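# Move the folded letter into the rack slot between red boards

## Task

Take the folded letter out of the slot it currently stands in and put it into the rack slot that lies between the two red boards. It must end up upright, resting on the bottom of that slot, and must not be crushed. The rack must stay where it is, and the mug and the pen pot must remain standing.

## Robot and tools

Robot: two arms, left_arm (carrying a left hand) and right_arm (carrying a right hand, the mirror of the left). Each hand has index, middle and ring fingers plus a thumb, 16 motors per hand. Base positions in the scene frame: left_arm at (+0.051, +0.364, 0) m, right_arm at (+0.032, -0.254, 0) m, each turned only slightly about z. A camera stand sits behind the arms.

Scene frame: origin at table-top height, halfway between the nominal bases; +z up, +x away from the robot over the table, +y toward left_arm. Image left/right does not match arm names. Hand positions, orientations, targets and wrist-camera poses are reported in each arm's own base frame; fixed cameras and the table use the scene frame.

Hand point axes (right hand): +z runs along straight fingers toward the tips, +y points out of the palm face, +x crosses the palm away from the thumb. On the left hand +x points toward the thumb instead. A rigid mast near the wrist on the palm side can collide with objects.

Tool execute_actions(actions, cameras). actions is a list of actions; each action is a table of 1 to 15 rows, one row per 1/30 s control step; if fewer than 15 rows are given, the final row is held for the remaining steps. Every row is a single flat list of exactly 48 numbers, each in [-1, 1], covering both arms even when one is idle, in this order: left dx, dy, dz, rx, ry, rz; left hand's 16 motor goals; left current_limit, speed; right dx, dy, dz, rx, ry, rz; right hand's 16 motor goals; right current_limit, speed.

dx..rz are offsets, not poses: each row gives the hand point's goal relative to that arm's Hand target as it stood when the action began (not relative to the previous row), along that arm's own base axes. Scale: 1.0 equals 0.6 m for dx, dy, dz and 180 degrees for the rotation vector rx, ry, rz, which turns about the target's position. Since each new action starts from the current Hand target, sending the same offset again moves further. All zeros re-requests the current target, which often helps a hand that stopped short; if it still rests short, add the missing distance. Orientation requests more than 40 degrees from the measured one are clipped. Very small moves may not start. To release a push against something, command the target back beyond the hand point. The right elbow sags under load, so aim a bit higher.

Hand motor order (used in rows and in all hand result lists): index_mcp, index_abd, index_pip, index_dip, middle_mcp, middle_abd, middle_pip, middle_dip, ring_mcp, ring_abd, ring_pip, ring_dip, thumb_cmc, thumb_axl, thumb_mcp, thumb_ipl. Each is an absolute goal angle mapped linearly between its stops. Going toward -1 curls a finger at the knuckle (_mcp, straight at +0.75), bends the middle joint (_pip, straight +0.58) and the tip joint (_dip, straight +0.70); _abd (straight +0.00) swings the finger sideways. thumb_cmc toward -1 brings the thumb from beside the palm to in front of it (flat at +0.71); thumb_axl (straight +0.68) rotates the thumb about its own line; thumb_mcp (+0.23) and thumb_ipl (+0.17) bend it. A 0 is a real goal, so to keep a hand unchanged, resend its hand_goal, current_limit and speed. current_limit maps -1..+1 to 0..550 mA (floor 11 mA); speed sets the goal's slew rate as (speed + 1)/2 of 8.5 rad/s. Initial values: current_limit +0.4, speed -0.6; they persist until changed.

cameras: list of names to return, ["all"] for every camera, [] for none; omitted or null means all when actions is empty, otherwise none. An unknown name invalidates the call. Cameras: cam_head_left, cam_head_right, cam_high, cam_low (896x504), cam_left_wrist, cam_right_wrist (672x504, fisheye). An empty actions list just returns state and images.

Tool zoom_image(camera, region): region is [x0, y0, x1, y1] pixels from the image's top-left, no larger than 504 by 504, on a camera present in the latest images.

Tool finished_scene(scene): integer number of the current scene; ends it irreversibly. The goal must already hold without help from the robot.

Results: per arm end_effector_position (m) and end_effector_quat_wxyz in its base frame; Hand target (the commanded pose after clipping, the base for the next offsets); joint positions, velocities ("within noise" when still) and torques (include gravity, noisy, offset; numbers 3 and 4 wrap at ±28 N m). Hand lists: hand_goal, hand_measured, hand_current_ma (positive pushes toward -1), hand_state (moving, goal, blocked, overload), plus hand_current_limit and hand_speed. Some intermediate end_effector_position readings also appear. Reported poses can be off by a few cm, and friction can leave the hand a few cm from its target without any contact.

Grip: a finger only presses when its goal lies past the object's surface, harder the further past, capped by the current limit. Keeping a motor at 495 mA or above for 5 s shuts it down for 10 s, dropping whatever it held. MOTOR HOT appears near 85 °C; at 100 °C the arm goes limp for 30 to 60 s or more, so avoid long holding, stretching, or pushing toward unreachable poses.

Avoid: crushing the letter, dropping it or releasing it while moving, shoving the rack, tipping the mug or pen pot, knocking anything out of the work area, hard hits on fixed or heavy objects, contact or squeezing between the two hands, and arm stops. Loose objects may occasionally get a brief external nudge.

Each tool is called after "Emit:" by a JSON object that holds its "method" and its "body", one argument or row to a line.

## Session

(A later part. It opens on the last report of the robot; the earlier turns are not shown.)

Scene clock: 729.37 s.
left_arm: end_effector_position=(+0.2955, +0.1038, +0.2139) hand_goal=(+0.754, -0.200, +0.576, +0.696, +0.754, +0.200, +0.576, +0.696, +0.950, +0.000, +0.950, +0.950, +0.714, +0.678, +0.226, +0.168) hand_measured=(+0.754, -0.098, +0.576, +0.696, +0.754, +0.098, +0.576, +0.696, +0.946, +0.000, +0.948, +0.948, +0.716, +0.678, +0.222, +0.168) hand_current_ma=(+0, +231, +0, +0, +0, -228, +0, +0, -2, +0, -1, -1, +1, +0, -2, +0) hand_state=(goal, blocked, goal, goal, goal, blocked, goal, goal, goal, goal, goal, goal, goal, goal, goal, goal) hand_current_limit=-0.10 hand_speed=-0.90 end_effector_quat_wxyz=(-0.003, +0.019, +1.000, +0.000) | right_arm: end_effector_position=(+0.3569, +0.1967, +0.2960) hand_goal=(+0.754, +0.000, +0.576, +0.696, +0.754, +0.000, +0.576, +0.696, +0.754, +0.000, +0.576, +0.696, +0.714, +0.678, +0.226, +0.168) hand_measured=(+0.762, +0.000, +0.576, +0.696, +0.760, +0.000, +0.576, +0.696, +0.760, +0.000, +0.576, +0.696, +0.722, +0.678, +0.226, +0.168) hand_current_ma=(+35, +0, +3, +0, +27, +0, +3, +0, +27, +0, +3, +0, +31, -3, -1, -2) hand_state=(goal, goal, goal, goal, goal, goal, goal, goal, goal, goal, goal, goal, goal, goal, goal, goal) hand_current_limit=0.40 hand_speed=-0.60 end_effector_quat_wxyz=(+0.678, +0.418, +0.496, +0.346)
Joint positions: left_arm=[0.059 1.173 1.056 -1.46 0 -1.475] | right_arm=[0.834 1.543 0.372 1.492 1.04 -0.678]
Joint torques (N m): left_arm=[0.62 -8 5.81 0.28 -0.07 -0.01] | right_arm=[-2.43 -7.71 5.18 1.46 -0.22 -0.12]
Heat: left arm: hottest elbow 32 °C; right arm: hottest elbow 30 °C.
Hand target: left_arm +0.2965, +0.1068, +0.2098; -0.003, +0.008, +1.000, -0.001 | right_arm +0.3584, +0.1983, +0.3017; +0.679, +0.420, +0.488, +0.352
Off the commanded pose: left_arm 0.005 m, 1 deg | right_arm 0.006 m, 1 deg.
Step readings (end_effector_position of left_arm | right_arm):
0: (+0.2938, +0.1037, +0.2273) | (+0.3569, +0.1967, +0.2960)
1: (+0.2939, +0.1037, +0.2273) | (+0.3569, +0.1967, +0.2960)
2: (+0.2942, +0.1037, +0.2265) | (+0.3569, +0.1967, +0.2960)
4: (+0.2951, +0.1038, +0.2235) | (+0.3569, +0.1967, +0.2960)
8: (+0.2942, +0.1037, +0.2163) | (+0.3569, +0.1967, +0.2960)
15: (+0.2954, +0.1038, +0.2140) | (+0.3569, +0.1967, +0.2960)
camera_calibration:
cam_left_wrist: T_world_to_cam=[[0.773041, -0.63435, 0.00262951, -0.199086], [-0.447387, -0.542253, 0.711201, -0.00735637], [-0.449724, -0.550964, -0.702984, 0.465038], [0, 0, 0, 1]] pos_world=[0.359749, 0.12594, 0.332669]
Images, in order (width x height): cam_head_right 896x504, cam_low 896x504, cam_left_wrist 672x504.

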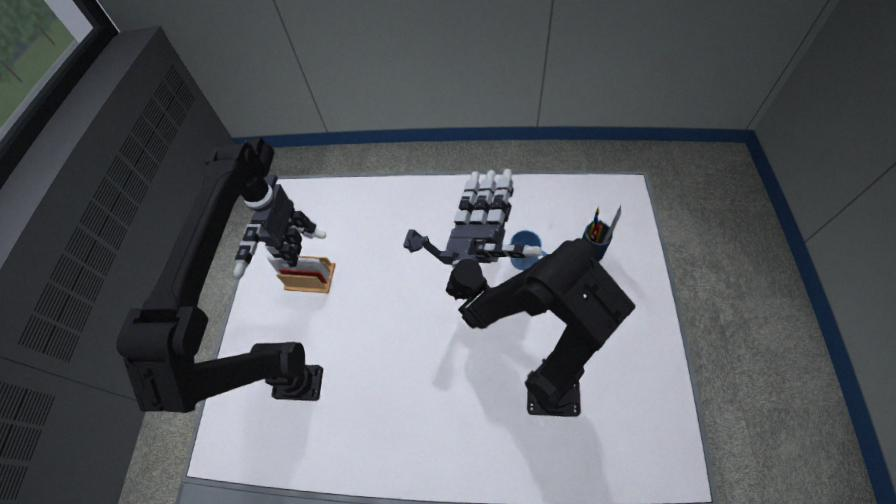

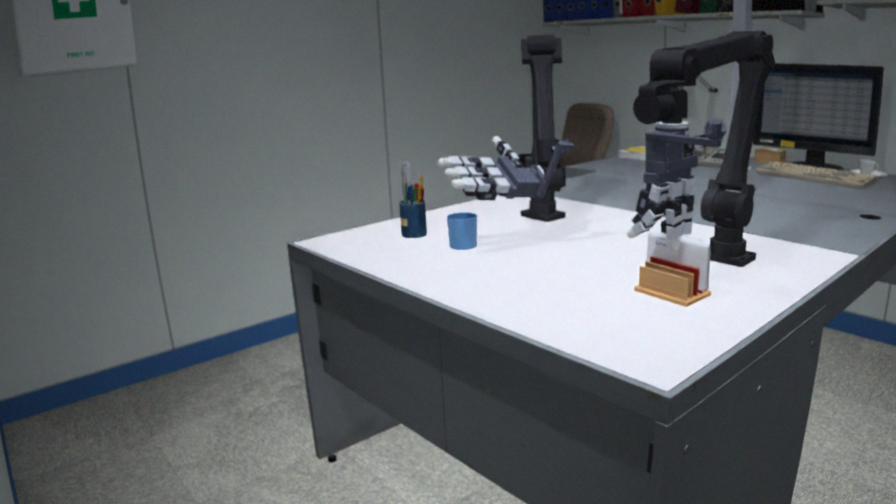

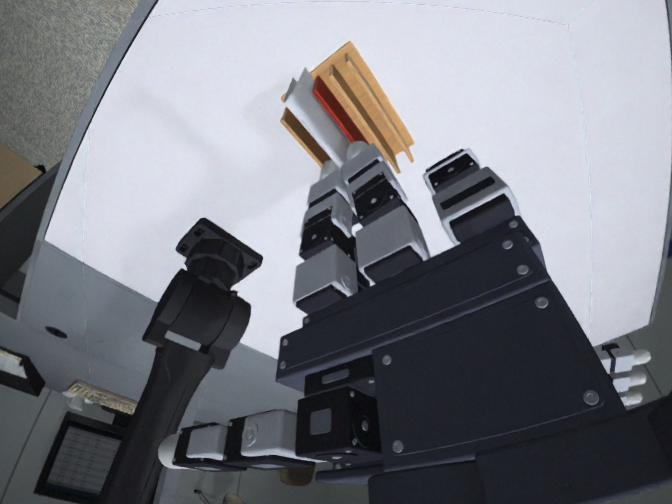

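Emit:
{"method": "execute_actions", "body": {
  "actions": [
    [[0.001,0,-0.0185,0,0,0,0.754,-0.2,0.576,0.696,0.754,0.2,0.576,0.696,0.95,0,0.95,0.95,0.714,0.678,0.226,0.168,-0.1,-0.9,0,0,0,0,0,0,0.754,0,0.576,0.696,0.754,0,0.576,0.696,0.754,0,0.576,0.696,0.714,0.678,0.226,0.168,0.4,-0.6]]
  ],
  "cameras": ["cam_left_wrist","cam_low","cam_head_right"]
}}

Emit:
{"method": "zoom_image", "body": {
  "camera": "cam_left_wrist",
  "region": [270, 35, 400, 175]
}}

Emit:
{"method": "zoom_image", "body": {
  "camera": "cam_low",
  "region": [640, 215, 725, 305]
}}

Emit:
{"method": "zoom_image", "body": {
  "camera": "cam_head_right",
  "region": [280, 240, 345, 295]
}}

Scene clock: 734.57 s.
left_arm: end_effector_position=(+0.2962, +0.1038, +0.2031) hand_goal=(+0.754, -0.200, +0.576, +0.696, +0.754, +0.200, +0.576, +0.696, +0.950, +0.000, +0.950, +0.950, +0.714, +0.678, +0.226, +0.168) hand_measured=(+0.754, -0.098, +0.576, +0.696, +0.754, +0.098, +0.576, +0.696, +0.946, +0.000, +0.948, +0.948, +0.716, +0.678, +0.222, +0.168) hand_current_ma=(+0, +231, +0, +0, +0, -228, +0, +0, -2, +0, -1, -1, +1, +0, -2, +0) hand_state=(goal, blocked, goal, goal, goal, blocked, goal, goal, goal, goal, goal, goal, goal, goal, goal, goal) hand_current_limit=-0.10 hand_speed=-0.90 end_effector_quat_wxyz=(-0.003, +0.019, +1.000, +0.000) | right_arm: end_effector_position=(+0.3569, +0.1967, +0.2960) hand_goal=(+0.754, +0.000, +0.576, +0.696, +0.754, +0.000, +0.576, +0.696, +0.754, +0.000, +0.576, +0.696, +0.714, +0.678, +0.226, +0.168) hand_measured=(+0.762, +0.000, +0.576, +0.696, +0.760, +0.000, +0.576, +0.696, +0.760, +0.000, +0.576, +0.696, +0.722, +0.678, +0.226, +0.168) hand_current_ma=(+35, +0, +3, +0, +27, +0, +3, +0, +27, +0, +3, +0, +31, -3, -1, -2) hand_state=(goal, goal, goal, goal, goal, goal, goal, goal, goal, goal, goal, goal, goal, goal, goal, goal) hand_current_limit=0.40 hand_speed=-0.60 end_effector_quat_wxyz=(+0.678, +0.418, +0.496, +0.346)
Joint positions: left_arm=[0.059 1.178 1.032 -1.429 0 -1.475] | right_arm=[0.834 1.543 0.372 1.492 1.04 -0.678]
Joint torques (N m): left_arm=[0.62 -8.47 5.61 0.18 -0.08 0] | right_arm=[-2.37 -7.71 5.18 1.46 -0.22 -0.12]
Heat: left arm: hottest elbow 32 °C; right arm: hottest elbow 30 °C.
Hand target: left_arm +0.2970, +0.1068, +0.1986; -0.003, +0.008, +1.000, -0.001 | right_arm +0.3584, +0.1983, +0.3017; +0.679, +0.420, +0.488, +0.352
Off the commanded pose: left_arm 0.005 m, 1 deg | right_arm 0.006 m, 1 deg.
Step readings (end_effector_position of left_arm | right_arm):
0: (+0.2955, +0.1038, +0.2139) | (+0.3569, +0.1967, +0.2960)
1: (+0.2956, +0.1038, +0.2139) | (+0.3569, +0.1967, +0.2960)
2: (+0.2958, +0.1038, +0.2133) | (+0.3569, +0.1967, +0.2960)
4: (+0.2964, +0.1039, +0.2108) | (+0.3569, +0.1967, +0.2960)
8: (+0.2954, +0.1038, +0.2050) | (+0.3569, +0.1967, +0.2960)
15: (+0.2961, +0.1038, +0.2031) | (+0.3569, +0.1967, +0.2960)
camera_calibration:
cam_left_wrist: T_world_to_cam=[[0.773104, -0.634272, 0.00318672, -0.199669], [-0.447857, -0.542314, 0.710859, 0.000933743], [-0.449149, -0.550995, -0.703328, 0.457678], [0, 0, 0, 1]] pos_world=[0.360349, 0.12604, 0.32187]
Images, in order (width x height): cam_head_right 896x504, cam_low 896x504, cam_left_wrist 672x504.

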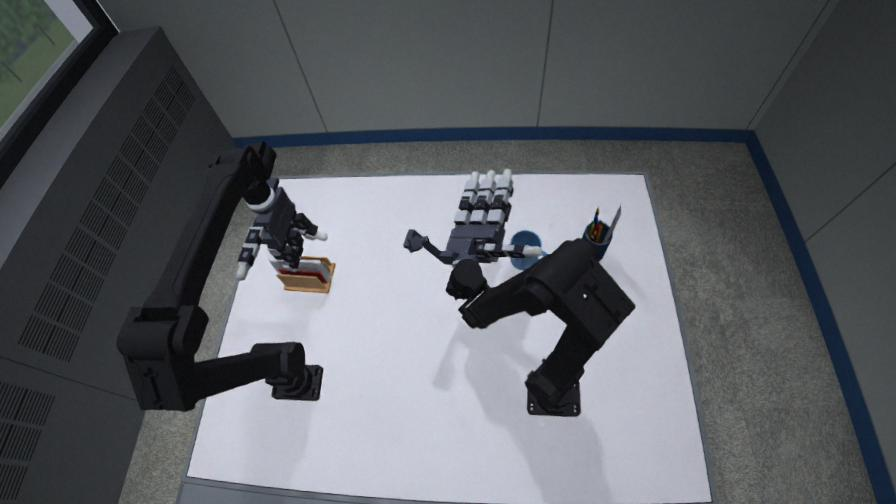

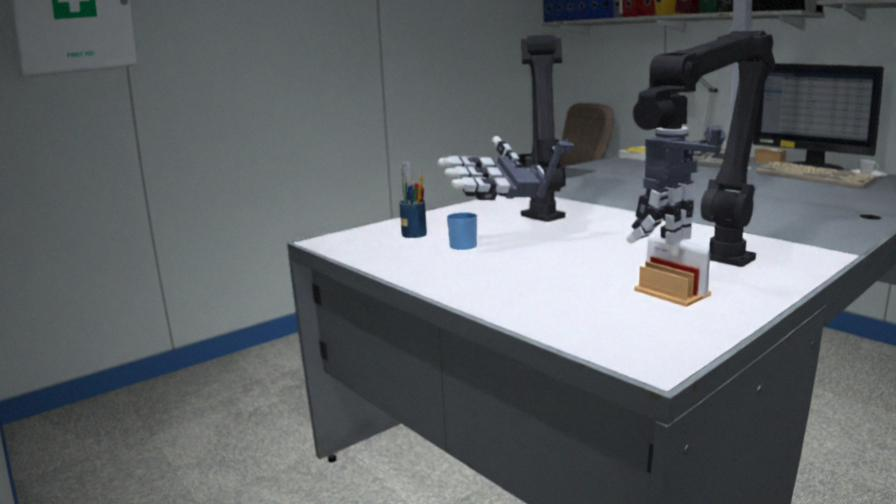

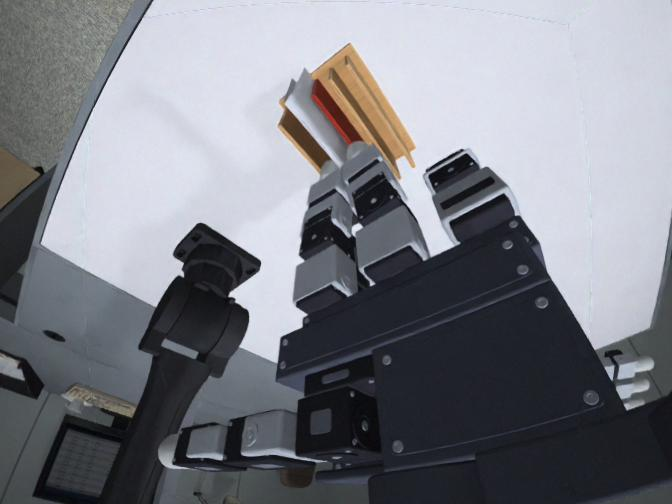

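Scaled by 3.600 from the camera's 672x504 image, which has a finer 960x720 frame.

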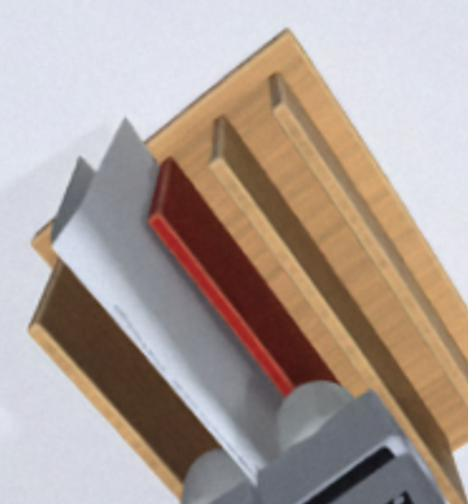

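Scaled by 5.600 from the camera's 896x504 image, which has a finer 1280x720 frame.

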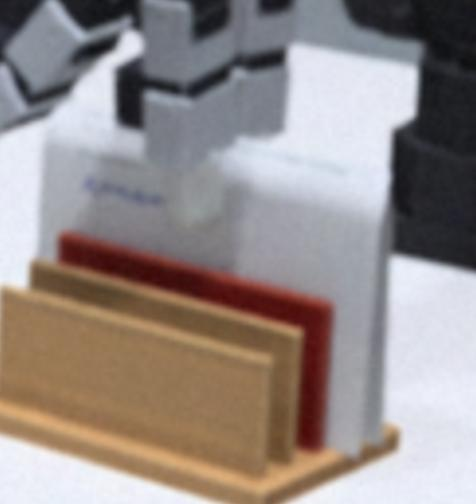

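Scaled by 7.754 from the camera's 896x504 image, which has a finer 1280x720 frame.

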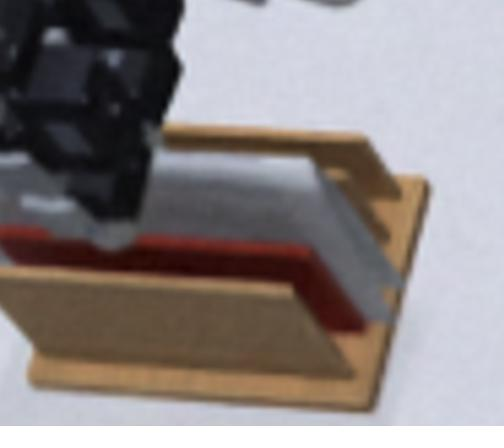

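Emit:
{"method": "execute_actions", "body": {
  "actions": [
    [[0,0,-0.0042,0,0,0,0.754,-0.2,0.576,0.696,0.754,0.2,0.576,0.696,0.95,0,0.95,0.95,0.714,0.678,0.226,0.168,-0.1,-0.9,0,0,0,0,0,0,0.754,0,0.576,0.696,0.754,0,0.576,0.696,0.754,0,0.576,0.696,0.714,0.678,0.226,0.168,0.4,-0.6]]
  ],
  "cameras": ["cam_left_wrist","cam_low","cam_head_right"]
}}

Emit:
{"method": "zoom_image", "body": {
  "camera": "cam_low",
  "region": [640, 215, 725, 305]
}}

Emit:
{"method": "zoom_image", "body": {
  "camera": "cam_head_right",
  "region": [290, 250, 345, 295]
}}

Scene clock: 740.73 s.
left_arm: end_effector_position=(+0.2963, +0.1038, +0.2011) hand_goal=(+0.754, -0.200, +0.576, +0.696, +0.754, +0.200, +0.576, +0.696, +0.950, +0.000, +0.950, +0.950, +0.714, +0.678, +0.226, +0.168) hand_measured=(+0.754, -0.098, +0.576, +0.696, +0.754, +0.098, +0.576, +0.696, +0.946, +0.000, +0.948, +0.948, +0.716, +0.678, +0.222, +0.168) hand_current_ma=(+0, +231, +0, +0, +0, -228, +0, +0, -2, +0, -1, -1, +1, +0, -2, +0) hand_state=(goal, blocked, goal, goal, goal, blocked, goal, goal, goal, goal, goal, goal, goal, goal, goal, goal) hand_current_limit=-0.10 hand_speed=-0.90 end_effector_quat_wxyz=(-0.002, +0.019, +1.000, +0.000) | right_arm: end_effector_position=(+0.3569, +0.1967, +0.2960) hand_goal=(+0.754, +0.000, +0.576, +0.696, +0.754, +0.000, +0.576, +0.696, +0.754, +0.000, +0.576, +0.696, +0.714, +0.678, +0.226, +0.168) hand_measured=(+0.762, +0.000, +0.576, +0.696, +0.760, +0.000, +0.576, +0.696, +0.760, +0.000, +0.576, +0.696, +0.722, +0.678, +0.226, +0.168) hand_current_ma=(+35, +0, +3, +0, +27, +0, +3, +0, +27, +0, +3, +0, +31, -3, -1, -2) hand_state=(goal, goal, goal, goal, goal, goal, goal, goal, goal, goal, goal, goal, goal, goal, goal, goal) hand_current_limit=0.40 hand_speed=-0.60 end_effector_quat_wxyz=(+0.678, +0.418, +0.496, +0.346)
Joint positions: left_arm=[0.059 1.178 1.026 -1.423 0 -1.475] | right_arm=[0.834 1.543 0.372 1.492 1.04 -0.678]
Joint torques (N m): left_arm=[0.85 -7.94 5.68 0.31 -0.08 -0.02] | right_arm=[-2.43 -7.65 5.18 1.44 -0.22 -0.12]
Heat: left arm: hottest elbow 32 °C; right arm: hottest elbow 30 °C.
Hand target: left_arm +0.2970, +0.1068, +0.1962; -0.003, +0.008, +1.000, -0.001 | right_arm +0.3584, +0.1983, +0.3017; +0.679, +0.420, +0.488, +0.352
Off the commanded pose: left_arm 0.006 m, 1 deg | right_arm 0.006 m, 1 deg.
Step readings (end_effector_position of left_arm | right_arm):
0: (+0.2962, +0.1038, +0.2031) | (+0.3569, +0.1967, +0.2960)
1: (+0.2962, +0.1038, +0.2031) | (+0.3569, +0.1967, +0.2960)
2: (+0.2963, +0.1038, +0.2031) | (+0.3569, +0.1967, +0.2960)
4: (+0.2969, +0.1039, +0.2031) | (+0.3569, +0.1967, +0.2960)
8: (+0.2967, +0.1039, +0.2018) | (+0.3569, +0.1967, +0.2960)
15: (+0.2963, +0.1038, +0.2011) | (+0.3569, +0.1967, +0.2960)
camera_calibration:
cam_left_wrist: T_world_to_cam=[[0.773065, -0.634312, 0.00433352, -0.199933], [-0.448977, -0.542337, 0.710134, 0.00287646], [-0.448096, -0.550926, -0.704053, 0.456141], [0, 0, 0, 1]] pos_world=[0.360248, 0.12604, 0.319971]
Images, in order (width x height): cam_head_right 896x504, cam_low 896x504, cam_left_wrist 672x504.

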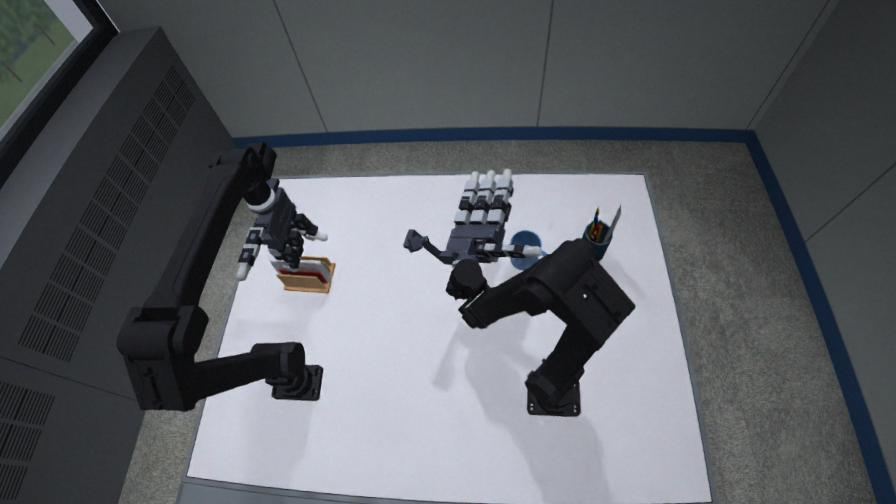

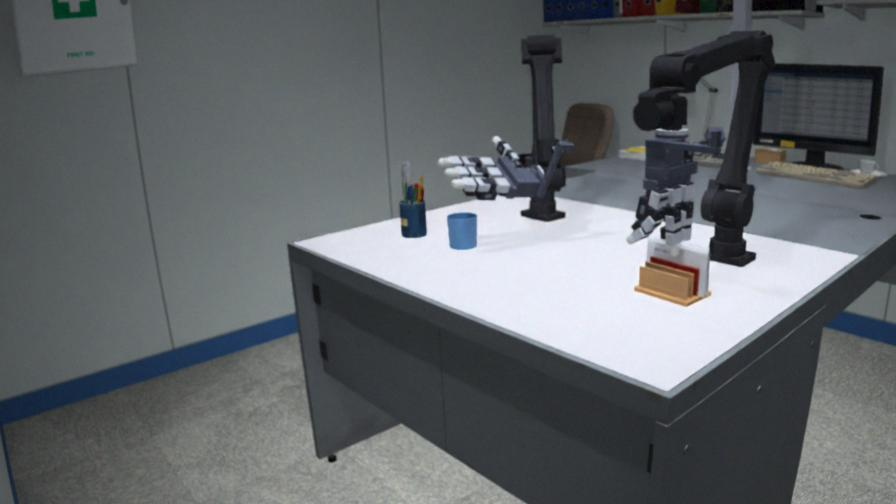

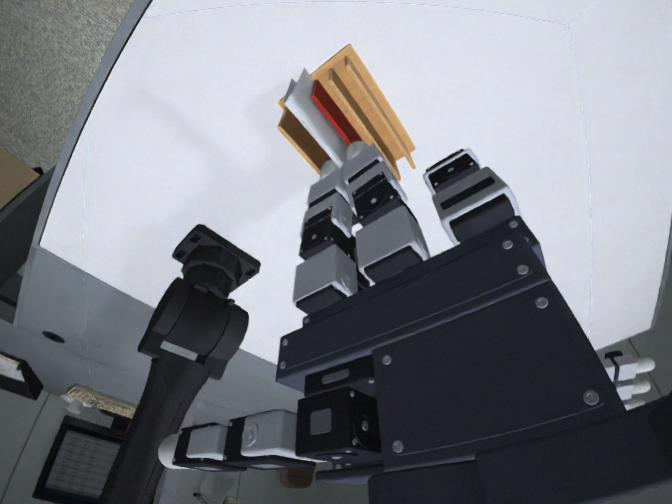

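Scaled by 5.600 from the camera's 896x504 image, which has a finer 1280x720 frame.

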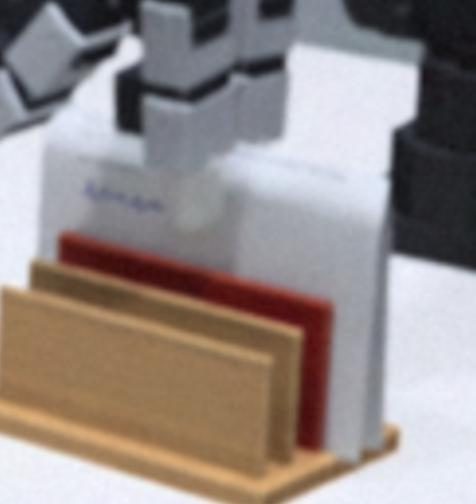

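Scaled by 9.164 from the camera's 896x504 image, which has a finer 1280x720 frame.

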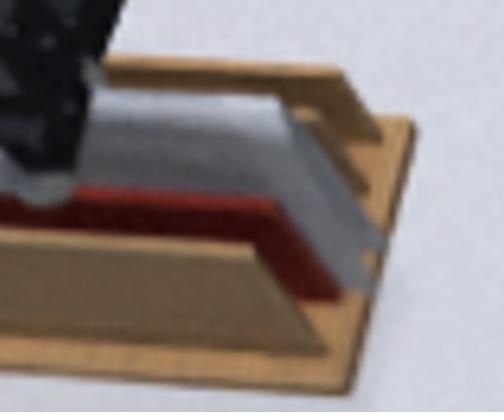

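Emit:
{"method": "execute_actions", "body": {
  "actions": [
    [[0,0,0,0,0,0,0.754,-0.1,0.576,0.696,0.754,0.1,0.576,0.696,0.95,0,0.95,0.95,0.714,0.678,0.226,0.168,-0.1,-0.95,0,0,0,0,0,0,0.754,0,0.576,0.696,0.754,0,0.576,0.696,0.754,0,0.576,0.696,0.714,0.678,0.226,0.168,0.4,-0.6]],
    [[0,0,0,0,0,0,0.754,-0.03,0.576,0.696,0.754,0.03,0.576,0.696,0.95,0,0.95,0.95,0.714,0.678,0.226,0.168,-0.1,-0.95,0,0,0,0,0,0,0.754,0,0.576,0.696,0.754,0,0.576,0.696,0.754,0,0.576,0.696,0.714,0.678,0.226,0.168,0.4,-0.6]],
    [[0,0,0,0,0,0,0.754,0.05,0.576,0.696,0.754,-0.05,0.576,0.696,0.95,0,0.95,0.95,0.714,0.678,0.226,0.168,-0.1,-0.95,0,0,0,0,0,0,0.754,0,0.576,0.696,0.754,0,0.576,0.696,0.754,0,0.576,0.696,0.714,0.678,0.226,0.168,0.4,-0.6]],
    [[0,0,0,0,0,0,0.754,0.12,0.576,0.696,0.754,-0.12,0.576,0.696,0.95,0,0.95,0.95,0.714,0.678,0.226,0.168,-0.1,-0.93,0,0,0,0,0,0,0.754,0,0.576,0.696,0.754,0,0.576,0.696,0.754,0,0.576,0.696,0.714,0.678,0.226,0.168,0.4,-0.6]]
  ],
  "cameras": ["cam_left_wrist","cam_low","cam_head_right"]
}}

Emit:
{"method": "zoom_image", "body": {
  "camera": "cam_left_wrist",
  "region": [270, 35, 430, 205]
}}

Emit:
{"method": "zoom_image", "body": {
  "camera": "cam_low",
  "region": [640, 215, 725, 305]
}}

Emit:
{"method": "zoom_image", "body": {
  "camera": "cam_head_right",
  "region": [290, 250, 345, 295]
}}

Scene clock: 750.77 s.
left_arm: end_effector_position=(+0.2963, +0.1038, +0.2011) hand_goal=(+0.754, +0.120, +0.576, +0.696, +0.754, -0.120, +0.576, +0.696, +0.950, +0.000, +0.950, +0.950, +0.714, +0.678, +0.226, +0.168) hand_measured=(+0.754, +0.116, +0.576, +0.696, +0.754, -0.116, +0.576, +0.696, +0.946, +0.000, +0.948, +0.948, +0.716, +0.678, +0.222, +0.168) hand_current_ma=(+0, -2, +0, +0, +0, +2, +0, +0, -2, +0, -1, -1, +1, +0, -2, +0) hand_state=(goal, goal, goal, goal, goal, goal, goal, goal, goal, goal, goal, goal, goal, goal, goal, goal) hand_current_limit=-0.10 hand_speed=-0.93 end_effector_quat_wxyz=(-0.002, +0.019, +1.000, +0.000) | right_arm: end_effector_position=(+0.3569, +0.1967, +0.2960) hand_goal=(+0.754, +0.000, +0.576, +0.696, +0.754, +0.000, +0.576, +0.696, +0.754, +0.000, +0.576, +0.696, +0.714, +0.678, +0.226, +0.168) hand_measured=(+0.762, +0.000, +0.576, +0.696, +0.760, +0.000, +0.576, +0.696, +0.760, +0.000, +0.576, +0.696, +0.722, +0.678, +0.226, +0.168) hand_current_ma=(+35, +0, +3, +0, +27, +0, +3, +0, +27, +0, +3, +0, +31, -3, -1, -2) hand_state=(goal, goal, goal, goal, goal, goal, goal, goal, goal, goal, goal, goal, goal, goal, goal, goal) hand_current_limit=0.40 hand_speed=-0.60 end_effector_quat_wxyz=(+0.678, +0.418, +0.496, +0.346)
Joint positions: left_arm=[0.059 1.178 1.026 -1.423 0 -1.475] | right_arm=[0.834 1.543 0.372 1.492 1.04 -0.678]
Joint torques (N m): left_arm=[0.44 -8.06 5.7 0.4 -0.1 -0.04] | right_arm=[-2.37 -7.65 5.18 1.44 -0.22 -0.12]
Heat: left arm: hottest elbow 33 °C; right arm: hottest elbow 30 °C.
Hand target: left_arm +0.2970, +0.1068, +0.1962; -0.003, +0.008, +1.000, -0.001 | right_arm +0.3584, +0.1983, +0.3017; +0.679, +0.420, +0.488, +0.352
Off the commanded pose: left_arm 0.006 m, 1 deg | right_arm 0.006 m, 1 deg.
Step readings (end_effector_position of left_arm | right_arm):
0: (+0.2963, +0.1038, +0.2011) | (+0.3569, +0.1967, +0.2960)
1: (+0.2963, +0.1038, +0.2011) | (+0.3569, +0.1967, +0.2960)
2: (+0.2963, +0.1038, +0.2011) | (+0.3569, +0.1967, +0.2960)
4: (+0.2963, +0.1038, +0.2011) | (+0.3569, +0.1967, +0.2960)
8: (+0.2963, +0.1038, +0.2011) | (+0.3569, +0.1967, +0.2960)
15: (+0.2963, +0.1038, +0.2011) | (+0.3569, +0.1967, +0.2960)
16: (+0.2963, +0.1038, +0.2011) | (+0.3569, +0.1967, +0.2960)
17: (+0.2963, +0.1038, +0.2011) | (+0.3569, +0.1967, +0.2960)
19: (+0.2963, +0.1038, +0.2011) | (+0.3569, +0.1967, +0.2960)
23: (+0.2963, +0.1038, +0.2011) | (+0.3569, +0.1967, +0.2960)
30: (+0.2963, +0.1038, +0.2011) | (+0.3569, +0.1967, +0.2960)
31: (+0.2963, +0.1038, +0.2011) | (+0.3569, +0.1967, +0.2960)
32: (+0.2963, +0.1038, +0.2011) | (+0.3569, +0.1967, +0.2960)
34: (+0.2963, +0.1038, +0.2011) | (+0.3569, +0.1967, +0.2960)
38: (+0.2963, +0.1038, +0.2011) | (+0.3569, +0.1967, +0.2960)
45: (+0.2963, +0.1038, +0.2011) | (+0.3569, +0.1967, +0.2960)
46: (+0.2963, +0.1038, +0.2011) | (+0.3569, +0.1967, +0.2960)
47: (+0.2963, +0.1038, +0.2011) | (+0.3569, +0.1967, +0.2960)
49: (+0.2963, +0.1038, +0.2011) | (+0.3569, +0.1967, +0.2960)
53: (+0.2963, +0.1038, +0.2011) | (+0.3569, +0.1967, +0.2960)
60: (+0.2963, +0.1038, +0.2011) | (+0.3569, +0.1967, +0.2960)
camera_calibration:
cam_left_wrist: T_world_to_cam=[[0.773065, -0.634312, 0.00433352, -0.199933], [-0.448977, -0.542337, 0.710134, 0.00287646], [-0.448096, -0.550926, -0.704053, 0.456141], [0, 0, 0, 1]] pos_world=[0.360248, 0.12604, 0.319971]
Images, in order (width x height): cam_head_right 896x504, cam_low 896x504, cam_left_wrist 672x504.

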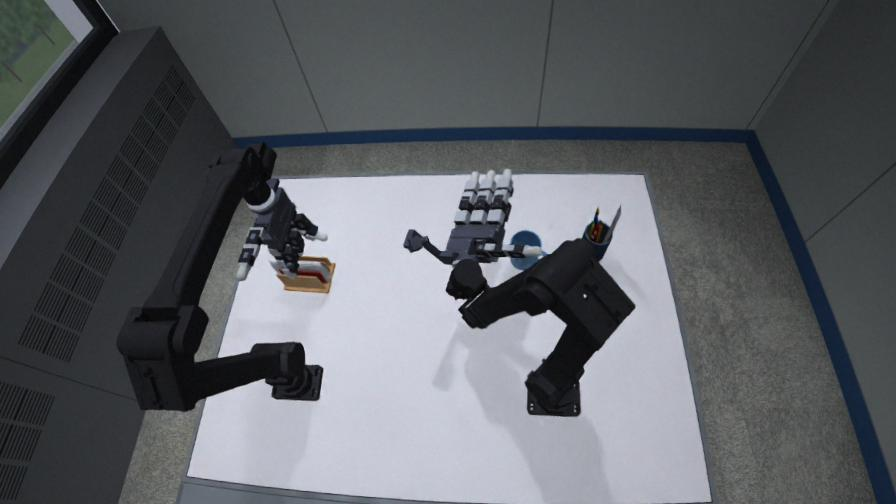

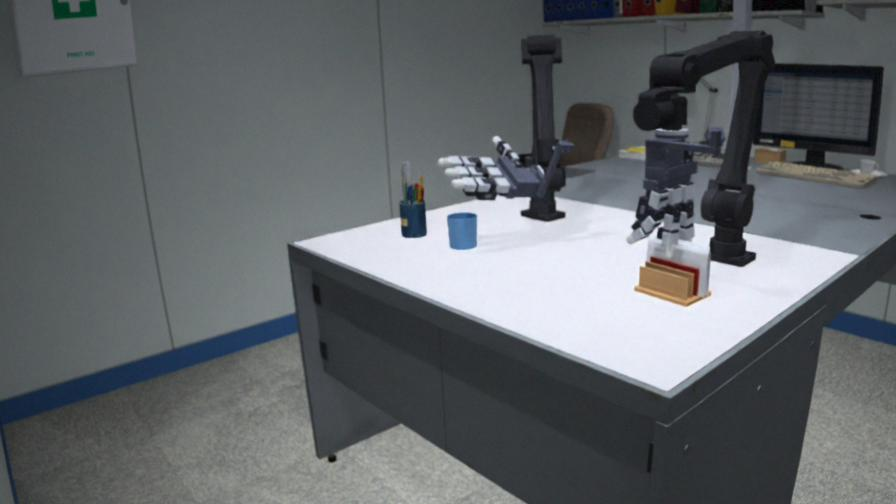

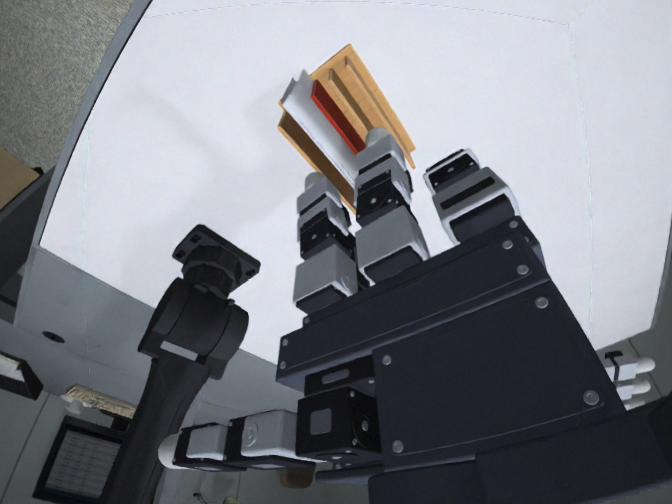

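Scaled by 2.965 from the camera's 672x504 image, which has a finer 960x720 frame.

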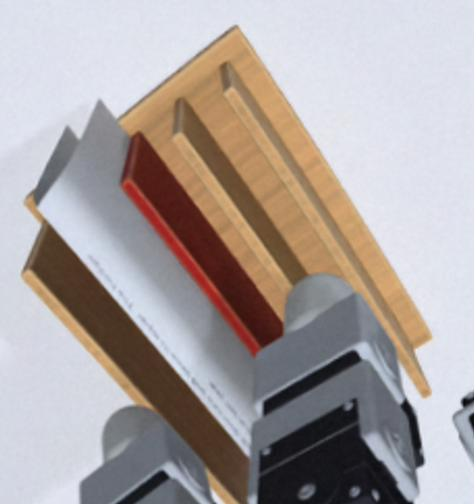

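Scaled by 5.600 from the camera's 896x504 image, which has a finer 1280x720 frame.

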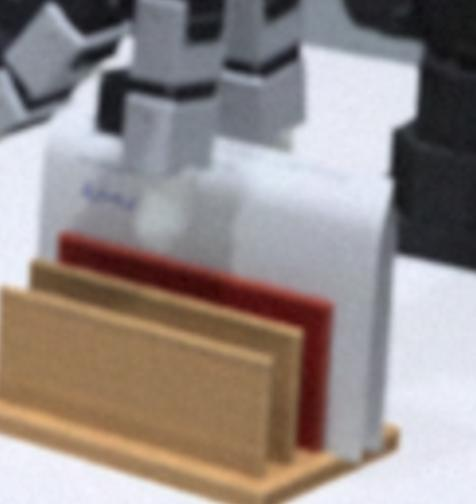

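Scaled by 9.164 from the camera's 896x504 image, which has a finer 1280x720 frame.

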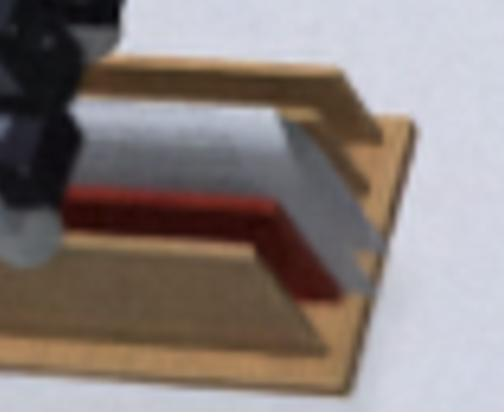

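Emit:
{"method": "execute_actions", "body": {
  "actions": [
    [[0.0252,0.0014,0.0422,0.001,-0.0185,0,0.754,0.12,0.576,0.696,0.754,-0.12,0.576,0.696,0.95,0,0.95,0.95,0.714,0.678,0.226,0.168,-0.1,-0.93,0,0,0,0,0,0,0.754,0,0.576,0.696,0.754,0,0.576,0.696,0.754,0,0.576,0.696,0.714,0.678,0.226,0.168,0.4,-0.6]],
    [[0,0,0.02,0,0,0,0.754,0.12,0.576,0.696,0.754,-0.12,0.576,0.696,0.95,0,0.95,0.95,0.714,0.678,0.226,0.168,-0.1,-0.93,0,0,0,0,0,0,0.754,0,0.576,0.696,0.754,0,0.576,0.696,0.754,0,0.576,0.696,0.714,0.678,0.226,0.168,0.4,-0.6]]
  ],
  "cameras": ["cam_left_wrist"]
}}

Scene clock: 755.90 s.
left_arm: end_effector_position=(+0.3008, +0.1041, +0.2123) hand_goal=(+0.754, +0.120, +0.576, +0.696, +0.754, -0.120, +0.576, +0.696, +0.950, +0.000, +0.950, +0.950, +0.714, +0.678, +0.226, +0.168) hand_measured=(+0.754, +0.116, +0.576, +0.696, +0.754, -0.116, +0.576, +0.696, +0.946, +0.000, +0.948, +0.948, +0.716, +0.678, +0.222, +0.168) hand_current_ma=(+0, -2, +0, +0, +0, +2, +0, +0, -2, +0, -1, -1, +1, +0, -2, +0) hand_state=(goal, goal, goal, goal, goal, goal, goal, goal, goal, goal, goal, goal, goal, goal, goal, goal) hand_current_limit=-0.10 hand_speed=-0.93 end_effector_quat_wxyz=(+0.004, +0.019, +1.000, +0.000) | right_arm: end_effector_position=(+0.3569, +0.1967, +0.2960) hand_goal=(+0.754, +0.000, +0.576, +0.696, +0.754, +0.000, +0.576, +0.696, +0.754, +0.000, +0.576, +0.696, +0.714, +0.678, +0.226, +0.168) hand_measured=(+0.762, +0.000, +0.576, +0.696, +0.760, +0.000, +0.576, +0.696, +0.760, +0.000, +0.576, +0.696, +0.722, +0.678, +0.226, +0.168) hand_current_ma=(+35, +0, +3, +0, +27, +0, +3, +0, +27, +0, +3, +0, +31, -3, -1, -2) hand_state=(goal, goal, goal, goal, goal, goal, goal, goal, goal, goal, goal, goal, goal, goal, goal, goal) hand_current_limit=0.40 hand_speed=-0.60 end_effector_quat_wxyz=(+0.678, +0.418, +0.496, +0.346)
Joint positions: left_arm=[0.059 1.178 1.056 -1.441 0 -1.475] | right_arm=[0.834 1.543 0.372 1.492 1.04 -0.678]
Joint torques (N m): left_arm=[0.62 -9.05 9.83 -0.83 -0.07 -0.02] | right_arm=[-2.37 -7.65 5.18 1.46 -0.22 -0.12]
Heat: left arm: hottest elbow 33 °C; right arm: hottest elbow 30 °C.
Hand target: left_arm +0.3122, +0.1076, +0.2335; +0.026, +0.008, +1.000, +0.001 | right_arm +0.3584, +0.1983, +0.3017; +0.679, +0.420, +0.488, +0.352
Off the commanded pose: left_arm 0.024 m, 3 deg | right_arm 0.006 m, 1 deg.
Step readings (end_effector_position of left_arm | right_arm):
0: (+0.2963, +0.1038, +0.2011) | (+0.3569, +0.1967, +0.2960)
1: (+0.2963, +0.1038, +0.2011) | (+0.3569, +0.1967, +0.2960)
2: (+0.2963, +0.1038, +0.2011) | (+0.3569, +0.1967, +0.2960)
4: (+0.2963, +0.1038, +0.2011) | (+0.3569, +0.1967, +0.2960)
8: (+0.2963, +0.1038, +0.2011) | (+0.3569, +0.1967, +0.2960)
15: (+0.2963, +0.1038, +0.2011) | (+0.3569, +0.1967, +0.2960)
16: (+0.2963, +0.1038, +0.2011) | (+0.3569, +0.1967, +0.2960)
17: (+0.2966, +0.1039, +0.2015) | (+0.3569, +0.1967, +0.2960)
19: (+0.2973, +0.1039, +0.2036) | (+0.3569, +0.1967, +0.2960)
23: (+0.3003, +0.1041, +0.2100) | (+0.3569, +0.1967, +0.2960)
30: (+0.3010, +0.1041, +0.2123) | (+0.3569, +0.1967, +0.2960)
camera_calibration:
cam_left_wrist: T_world_to_cam=[[0.772991, -0.634284, 0.0130158, -0.205173], [-0.457302, -0.542851, 0.704406, 0.000782186], [-0.439728, -0.550451, -0.709678, 0.464806], [0, 0, 0, 1]] pos_world=[0.363342, 0.12614, 0.331982]
Images, in order (width x height): cam_left_wrist 672x504.

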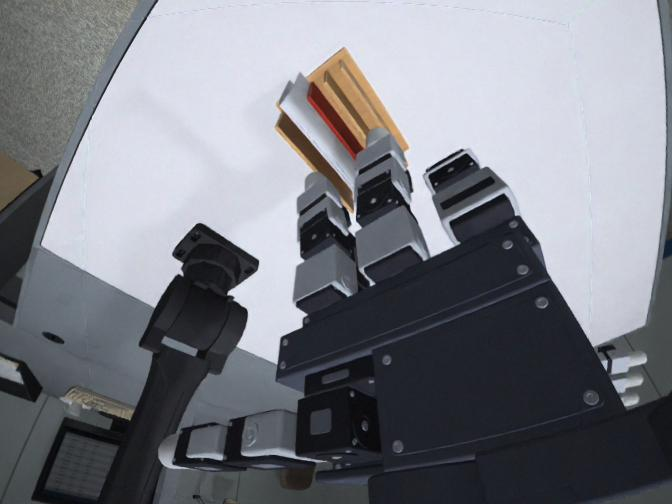

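Emit:
{"method": "zoom_image", "body": {
  "camera": "cam_left_wrist",
  "region": [270, 35, 430, 205]
}}

Scaled by 2.965 from the camera's 672x504 image, which has a finer 960x720 frame.

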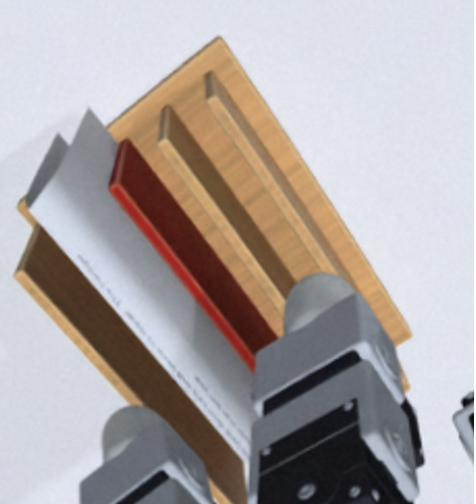

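Emit:
{"method": "execute_actions", "body": {
  "actions": [
    [[-0.009,0,0.018,0,0.004,0,0.754,0.12,0.576,0.696,0.754,-0.12,0.576,0.696,0.95,0,0.95,0.95,0.714,0.678,0.226,0.168,-0.1,-0.93,0,0,0,0,0,0,0.754,0,0.576,0.696,0.754,0,0.576,0.696,0.754,0,0.576,0.696,0.714,0.678,0.226,0.168,0.4,-0.6]],
    [[0,0,0.035,0,0,0,0.754,0.12,0.576,0.696,0.754,-0.12,0.576,0.696,0.95,0,0.95,0.95,0.714,0.678,0.226,0.168,-0.1,-0.93,0,0,0,0,0,0,0.754,0,0.576,0.696,0.754,0,0.576,0.696,0.754,0,0.576,0.696,0.714,0.678,0.226,0.168,0.4,-0.6]]
  ],
  "cameras": ["cam_left_wrist"]
}}

Emit:
{"method": "zoom_image", "body": {
  "camera": "cam_left_wrist",
  "region": [270, 35, 430, 205]
}}

Scene clock: 762.13 s.
left_arm: end_effector_position=(+0.2981, +0.1040, +0.2417) hand_goal=(+0.754, +0.120, +0.576, +0.696, +0.754, -0.120, +0.576, +0.696, +0.950, +0.000, +0.950, +0.950, +0.714, +0.678, +0.226, +0.168) hand_measured=(+0.754, +0.116, +0.576, +0.696, +0.754, -0.116, +0.576, +0.696, +0.946, +0.000, +0.948, +0.948, +0.716, +0.678, +0.222, +0.168) hand_current_ma=(+0, -2, +0, +0, +0, +2, +0, +0, -2, +0, -1, -1, +1, +0, -2, +0) hand_state=(goal, goal, goal, goal, goal, goal, goal, goal, goal, goal, goal, goal, goal, goal, goal, goal) hand_current_limit=-0.10 hand_speed=-0.93 end_effector_quat_wxyz=(-0.006, +0.019, +1.000, -0.001) | right_arm: end_effector_position=(+0.3569, +0.1967, +0.2960) hand_goal=(+0.754, +0.000, +0.576, +0.696, +0.754, +0.000, +0.576, +0.696, +0.754, +0.000, +0.576, +0.696, +0.714, +0.678, +0.226, +0.168) hand_measured=(+0.762, +0.000, +0.576, +0.696, +0.760, +0.000, +0.576, +0.696, +0.760, +0.000, +0.576, +0.696, +0.722, +0.678, +0.226, +0.168) hand_current_ma=(+35, +0, +3, +0, +27, +0, +3, +0, +27, +0, +3, +0, +31, -3, -1, -2) hand_state=(goal, goal, goal, goal, goal, goal, goal, goal, goal, goal, goal, goal, goal, goal, goal, goal) hand_current_limit=0.40 hand_speed=-0.60 end_effector_quat_wxyz=(+0.678, +0.418, +0.496, +0.346)
Joint positions: left_arm=[0.059 1.178 1.133 -1.538 0 -1.475] | right_arm=[0.834 1.543 0.372 1.492 1.04 -0.678]
Joint torques (N m): left_arm=[0.5 -9.99 9.7 -0.9 -0.1 -0.05] | right_arm=[-2.37 -7.71 5.18 1.44 -0.22 -0.12]
Heat: left arm: hottest elbow 34 °C; right arm: hottest elbow 30 °C.
Hand target: left_arm +0.3068, +0.1076, +0.2653; +0.020, +0.008, +1.000, +0.001 | right_arm +0.3584, +0.1983, +0.3017; +0.679, +0.420, +0.488, +0.352
Off the commanded pose: left_arm 0.025 m, 3 deg | right_arm 0.006 m, 1 deg.
Step readings (end_effector_position of left_arm | right_arm):
0: (+0.3008, +0.1041, +0.2123) | (+0.3569, +0.1967, +0.2960)
1: (+0.3007, +0.1041, +0.2123) | (+0.3569, +0.1967, +0.2960)
2: (+0.3002, +0.1041, +0.2128) | (+0.3569, +0.1967, +0.2960)
4: (+0.2981, +0.1040, +0.2145) | (+0.3569, +0.1967, +0.2960)
8: (+0.2969, +0.1039, +0.2187) | (+0.3569, +0.1967, +0.2960)
15: (+0.2965, +0.1039, +0.2204) | (+0.3569, +0.1967, +0.2960)
16: (+0.2965, +0.1039, +0.2206) | (+0.3569, +0.1967, +0.2960)
17: (+0.2959, +0.1038, +0.2215) | (+0.3569, +0.1967, +0.2960)
19: (+0.2946, +0.1037, +0.2258) | (+0.3569, +0.1967, +0.2960)
23: (+0.2977, +0.1039, +0.2372) | (+0.3569, +0.1967, +0.2960)
30: (+0.2984, +0.1040, +0.2416) | (+0.3569, +0.1967, +0.2960)
camera_calibration:
cam_left_wrist: T_world_to_cam=[[0.773087, -0.634296, -0.0021221, -0.199974], [-0.442738, -0.542003, 0.714294, -0.0279703], [-0.454224, -0.551272, -0.699843, 0.486408], [0, 0, 0, 1]] pos_world=[0.363152, 0.12614, 0.359964]
Images, in order (width x height): cam_left_wrist 672x504.

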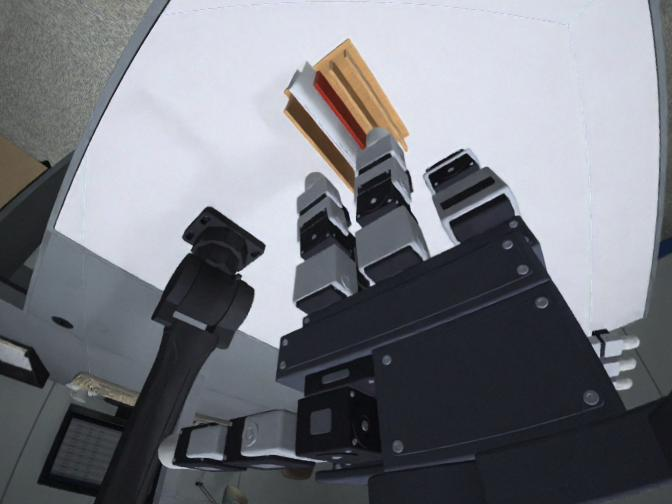

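Scaled by 2.965 from the camera's 672x504 image, which has a finer 960x720 frame.

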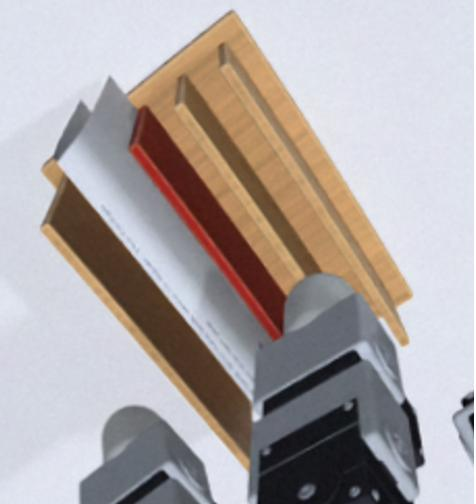

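Emit:
{"method": "execute_actions", "body": {
  "actions": [
    [[0,0,0.04,0,-0.001,0,0.754,0.12,0.576,0.696,0.754,-0.12,0.576,0.696,0.95,0,0.95,0.95,0.714,0.678,0.226,0.168,-0.1,-0.93,0,0,0,0,0,0,0.754,0,0.576,0.696,0.754,0,0.576,0.696,0.754,0,0.576,0.696,0.714,0.678,0.226,0.168,0.4,-0.6]],
    [[0,0,0.04,0,0,0,0.754,0.12,0.576,0.696,0.754,-0.12,0.576,0.696,0.95,0,0.95,0.95,0.714,0.678,0.226,0.168,-0.1,-0.93,0,0,0,0,0,0,0.754,0,0.576,0.696,0.754,0,0.576,0.696,0.754,0,0.576,0.696,0.714,0.678,0.226,0.168,0.4,-0.6]]
  ],
  "cameras": ["cam_left_wrist","cam_low","cam_head_right"]
}}

Emit:
{"method": "zoom_image", "body": {
  "camera": "cam_left_wrist",
  "region": [270, 35, 430, 205]
}}

Emit:
{"method": "zoom_image", "body": {
  "camera": "cam_low",
  "region": [640, 215, 725, 305]
}}

Emit:
{"method": "zoom_image", "body": {
  "camera": "cam_head_right",
  "region": [255, 235, 345, 305]
}}

Scene clock: 769.97 s.
left_arm: end_effector_position=(+0.2999, +0.1041, +0.2921) hand_goal=(+0.754, +0.120, +0.576, +0.696, +0.754, -0.120, +0.576, +0.696, +0.950, +0.000, +0.950, +0.950, +0.714, +0.678, +0.226, +0.168) hand_measured=(+0.754, +0.116, +0.576, +0.696, +0.754, -0.116, +0.576, +0.696, +0.946, +0.000, +0.948, +0.948, +0.716, +0.678, +0.222, +0.168) hand_current_ma=(+0, -2, +0, +0, +0, +2, +0, +0, -2, +0, -1, -1, +1, +0, -2, +0) hand_state=(goal, goal, goal, goal, goal, goal, goal, goal, goal, goal, goal, goal, goal, goal, goal, goal) hand_current_limit=-0.10 hand_speed=-0.93 end_effector_quat_wxyz=(+0.000, +0.019, +1.000, +0.000) | right_arm: end_effector_position=(+0.3569, +0.1967, +0.2960) hand_goal=(+0.754, +0.000, +0.576, +0.696, +0.754, +0.000, +0.576, +0.696, +0.754, +0.000, +0.576, +0.696, +0.714, +0.678, +0.226, +0.168) hand_measured=(+0.762, +0.000, +0.576, +0.696, +0.760, +0.000, +0.576, +0.696, +0.760, +0.000, +0.576, +0.696, +0.722, +0.678, +0.226, +0.168) hand_current_ma=(+35, +0, +3, +0, +27, +0, +3, +0, +27, +0, +3, +0, +31, -3, -1, -2) hand_state=(goal, goal, goal, goal, goal, goal, goal, goal, goal, goal, goal, goal, goal, goal, goal, goal) hand_current_limit=0.40 hand_speed=-0.60 end_effector_quat_wxyz=(+0.678, +0.418, +0.496, +0.346)
Joint positions: left_arm=[0.059 1.178 1.265 -1.659 0 -1.475] | right_arm=[0.834 1.543 0.372 1.492 1.04 -0.678]
Joint torques (N m): left_arm=[0.79 -8.88 9.63 -0.88 -0.05 -0.04] | right_arm=[-2.37 -7.71 5.18 1.44 -0.22 -0.12]
Heat: left arm: hottest elbow 36 °C; right arm: hottest elbow 30 °C.
Hand target: left_arm +0.3068, +0.1076, +0.3133; +0.022, +0.008, +1.000, +0.001 | right_arm +0.3584, +0.1983, +0.3017; +0.679, +0.420, +0.488, +0.352
Off the commanded pose: left_arm 0.023 m, 3 deg | right_arm 0.006 m, 1 deg.
Step readings (end_effector_position of left_arm | right_arm):
0: (+0.2980, +0.1040, +0.2417) | (+0.3569, +0.1967, +0.2960)
1: (+0.2980, +0.1040, +0.2418) | (+0.3569, +0.1967, +0.2960)
2: (+0.2973, +0.1039, +0.2429) | (+0.3569, +0.1967, +0.2960)
4: (+0.2961, +0.1038, +0.2475) | (+0.3569, +0.1967, +0.2960)
8: (+0.2992, +0.1040, +0.2607) | (+0.3569, +0.1967, +0.2960)
15: (+0.2998, +0.1041, +0.2659) | (+0.3569, +0.1967, +0.2960)
16: (+0.2997, +0.1040, +0.2660) | (+0.3569, +0.1967, +0.2960)
17: (+0.2989, +0.1040, +0.2673) | (+0.3569, +0.1967, +0.2960)
19: (+0.2972, +0.1039, +0.2722) | (+0.3569, +0.1967, +0.2960)
23: (+0.2999, +0.1041, +0.2865) | (+0.3569, +0.1967, +0.2960)
30: (+0.3003, +0.1041, +0.2921) | (+0.3569, +0.1967, +0.2960)
camera_calibration:
cam_left_wrist: T_world_to_cam=[[0.773054, -0.634309, 0.00623235, -0.203529], [-0.450838, -0.542487, 0.708839, -0.0590716], [-0.446242, -0.550781, -0.705343, 0.521779], [0, 0, 0, 1]] pos_world=[0.363547, 0.12624, 0.411174]
Images, in order (width x height): cam_head_right 896x504, cam_low 896x504, cam_left_wrist 672x504.

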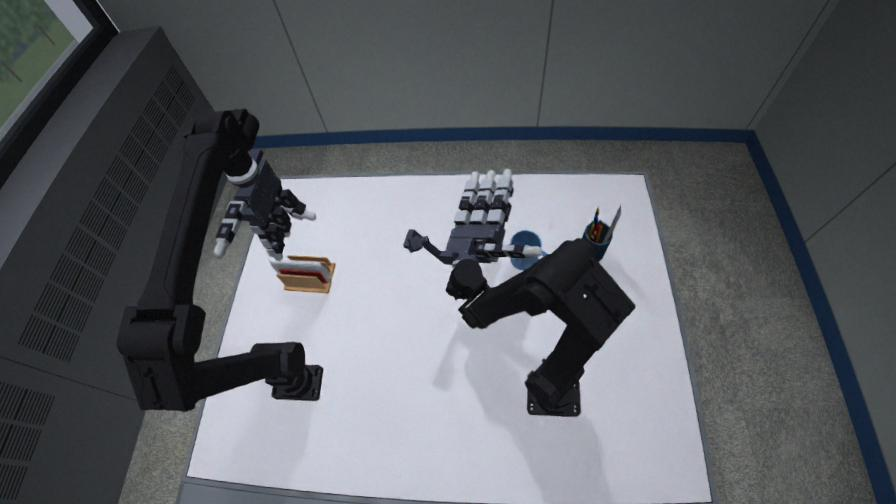

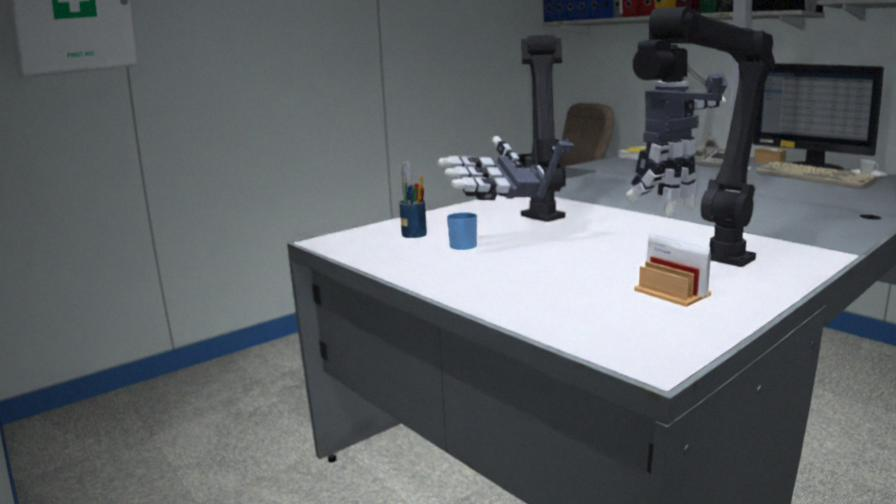

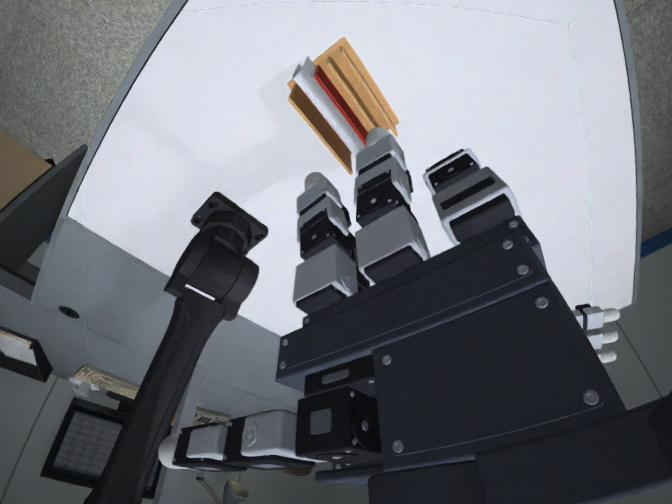

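Scaled by 2.965 from the camera's 672x504 image, which has a finer 960x720 frame.

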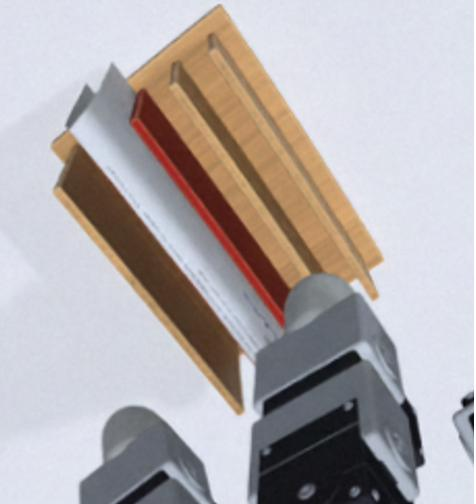

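Scaled by 5.600 from the camera's 896x504 image, which has a finer 1280x720 frame.

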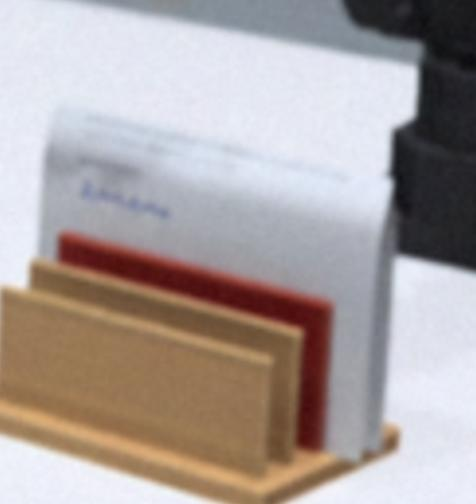

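Scaled by 5.600 from the camera's 896x504 image, which has a finer 1280x720 frame.

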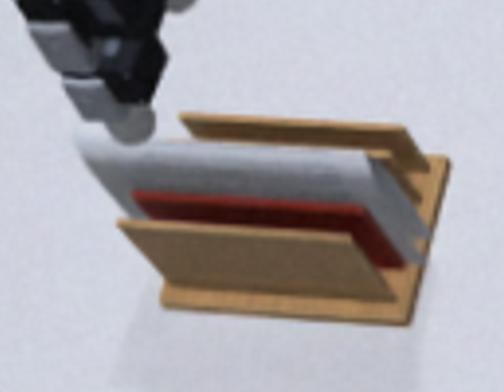

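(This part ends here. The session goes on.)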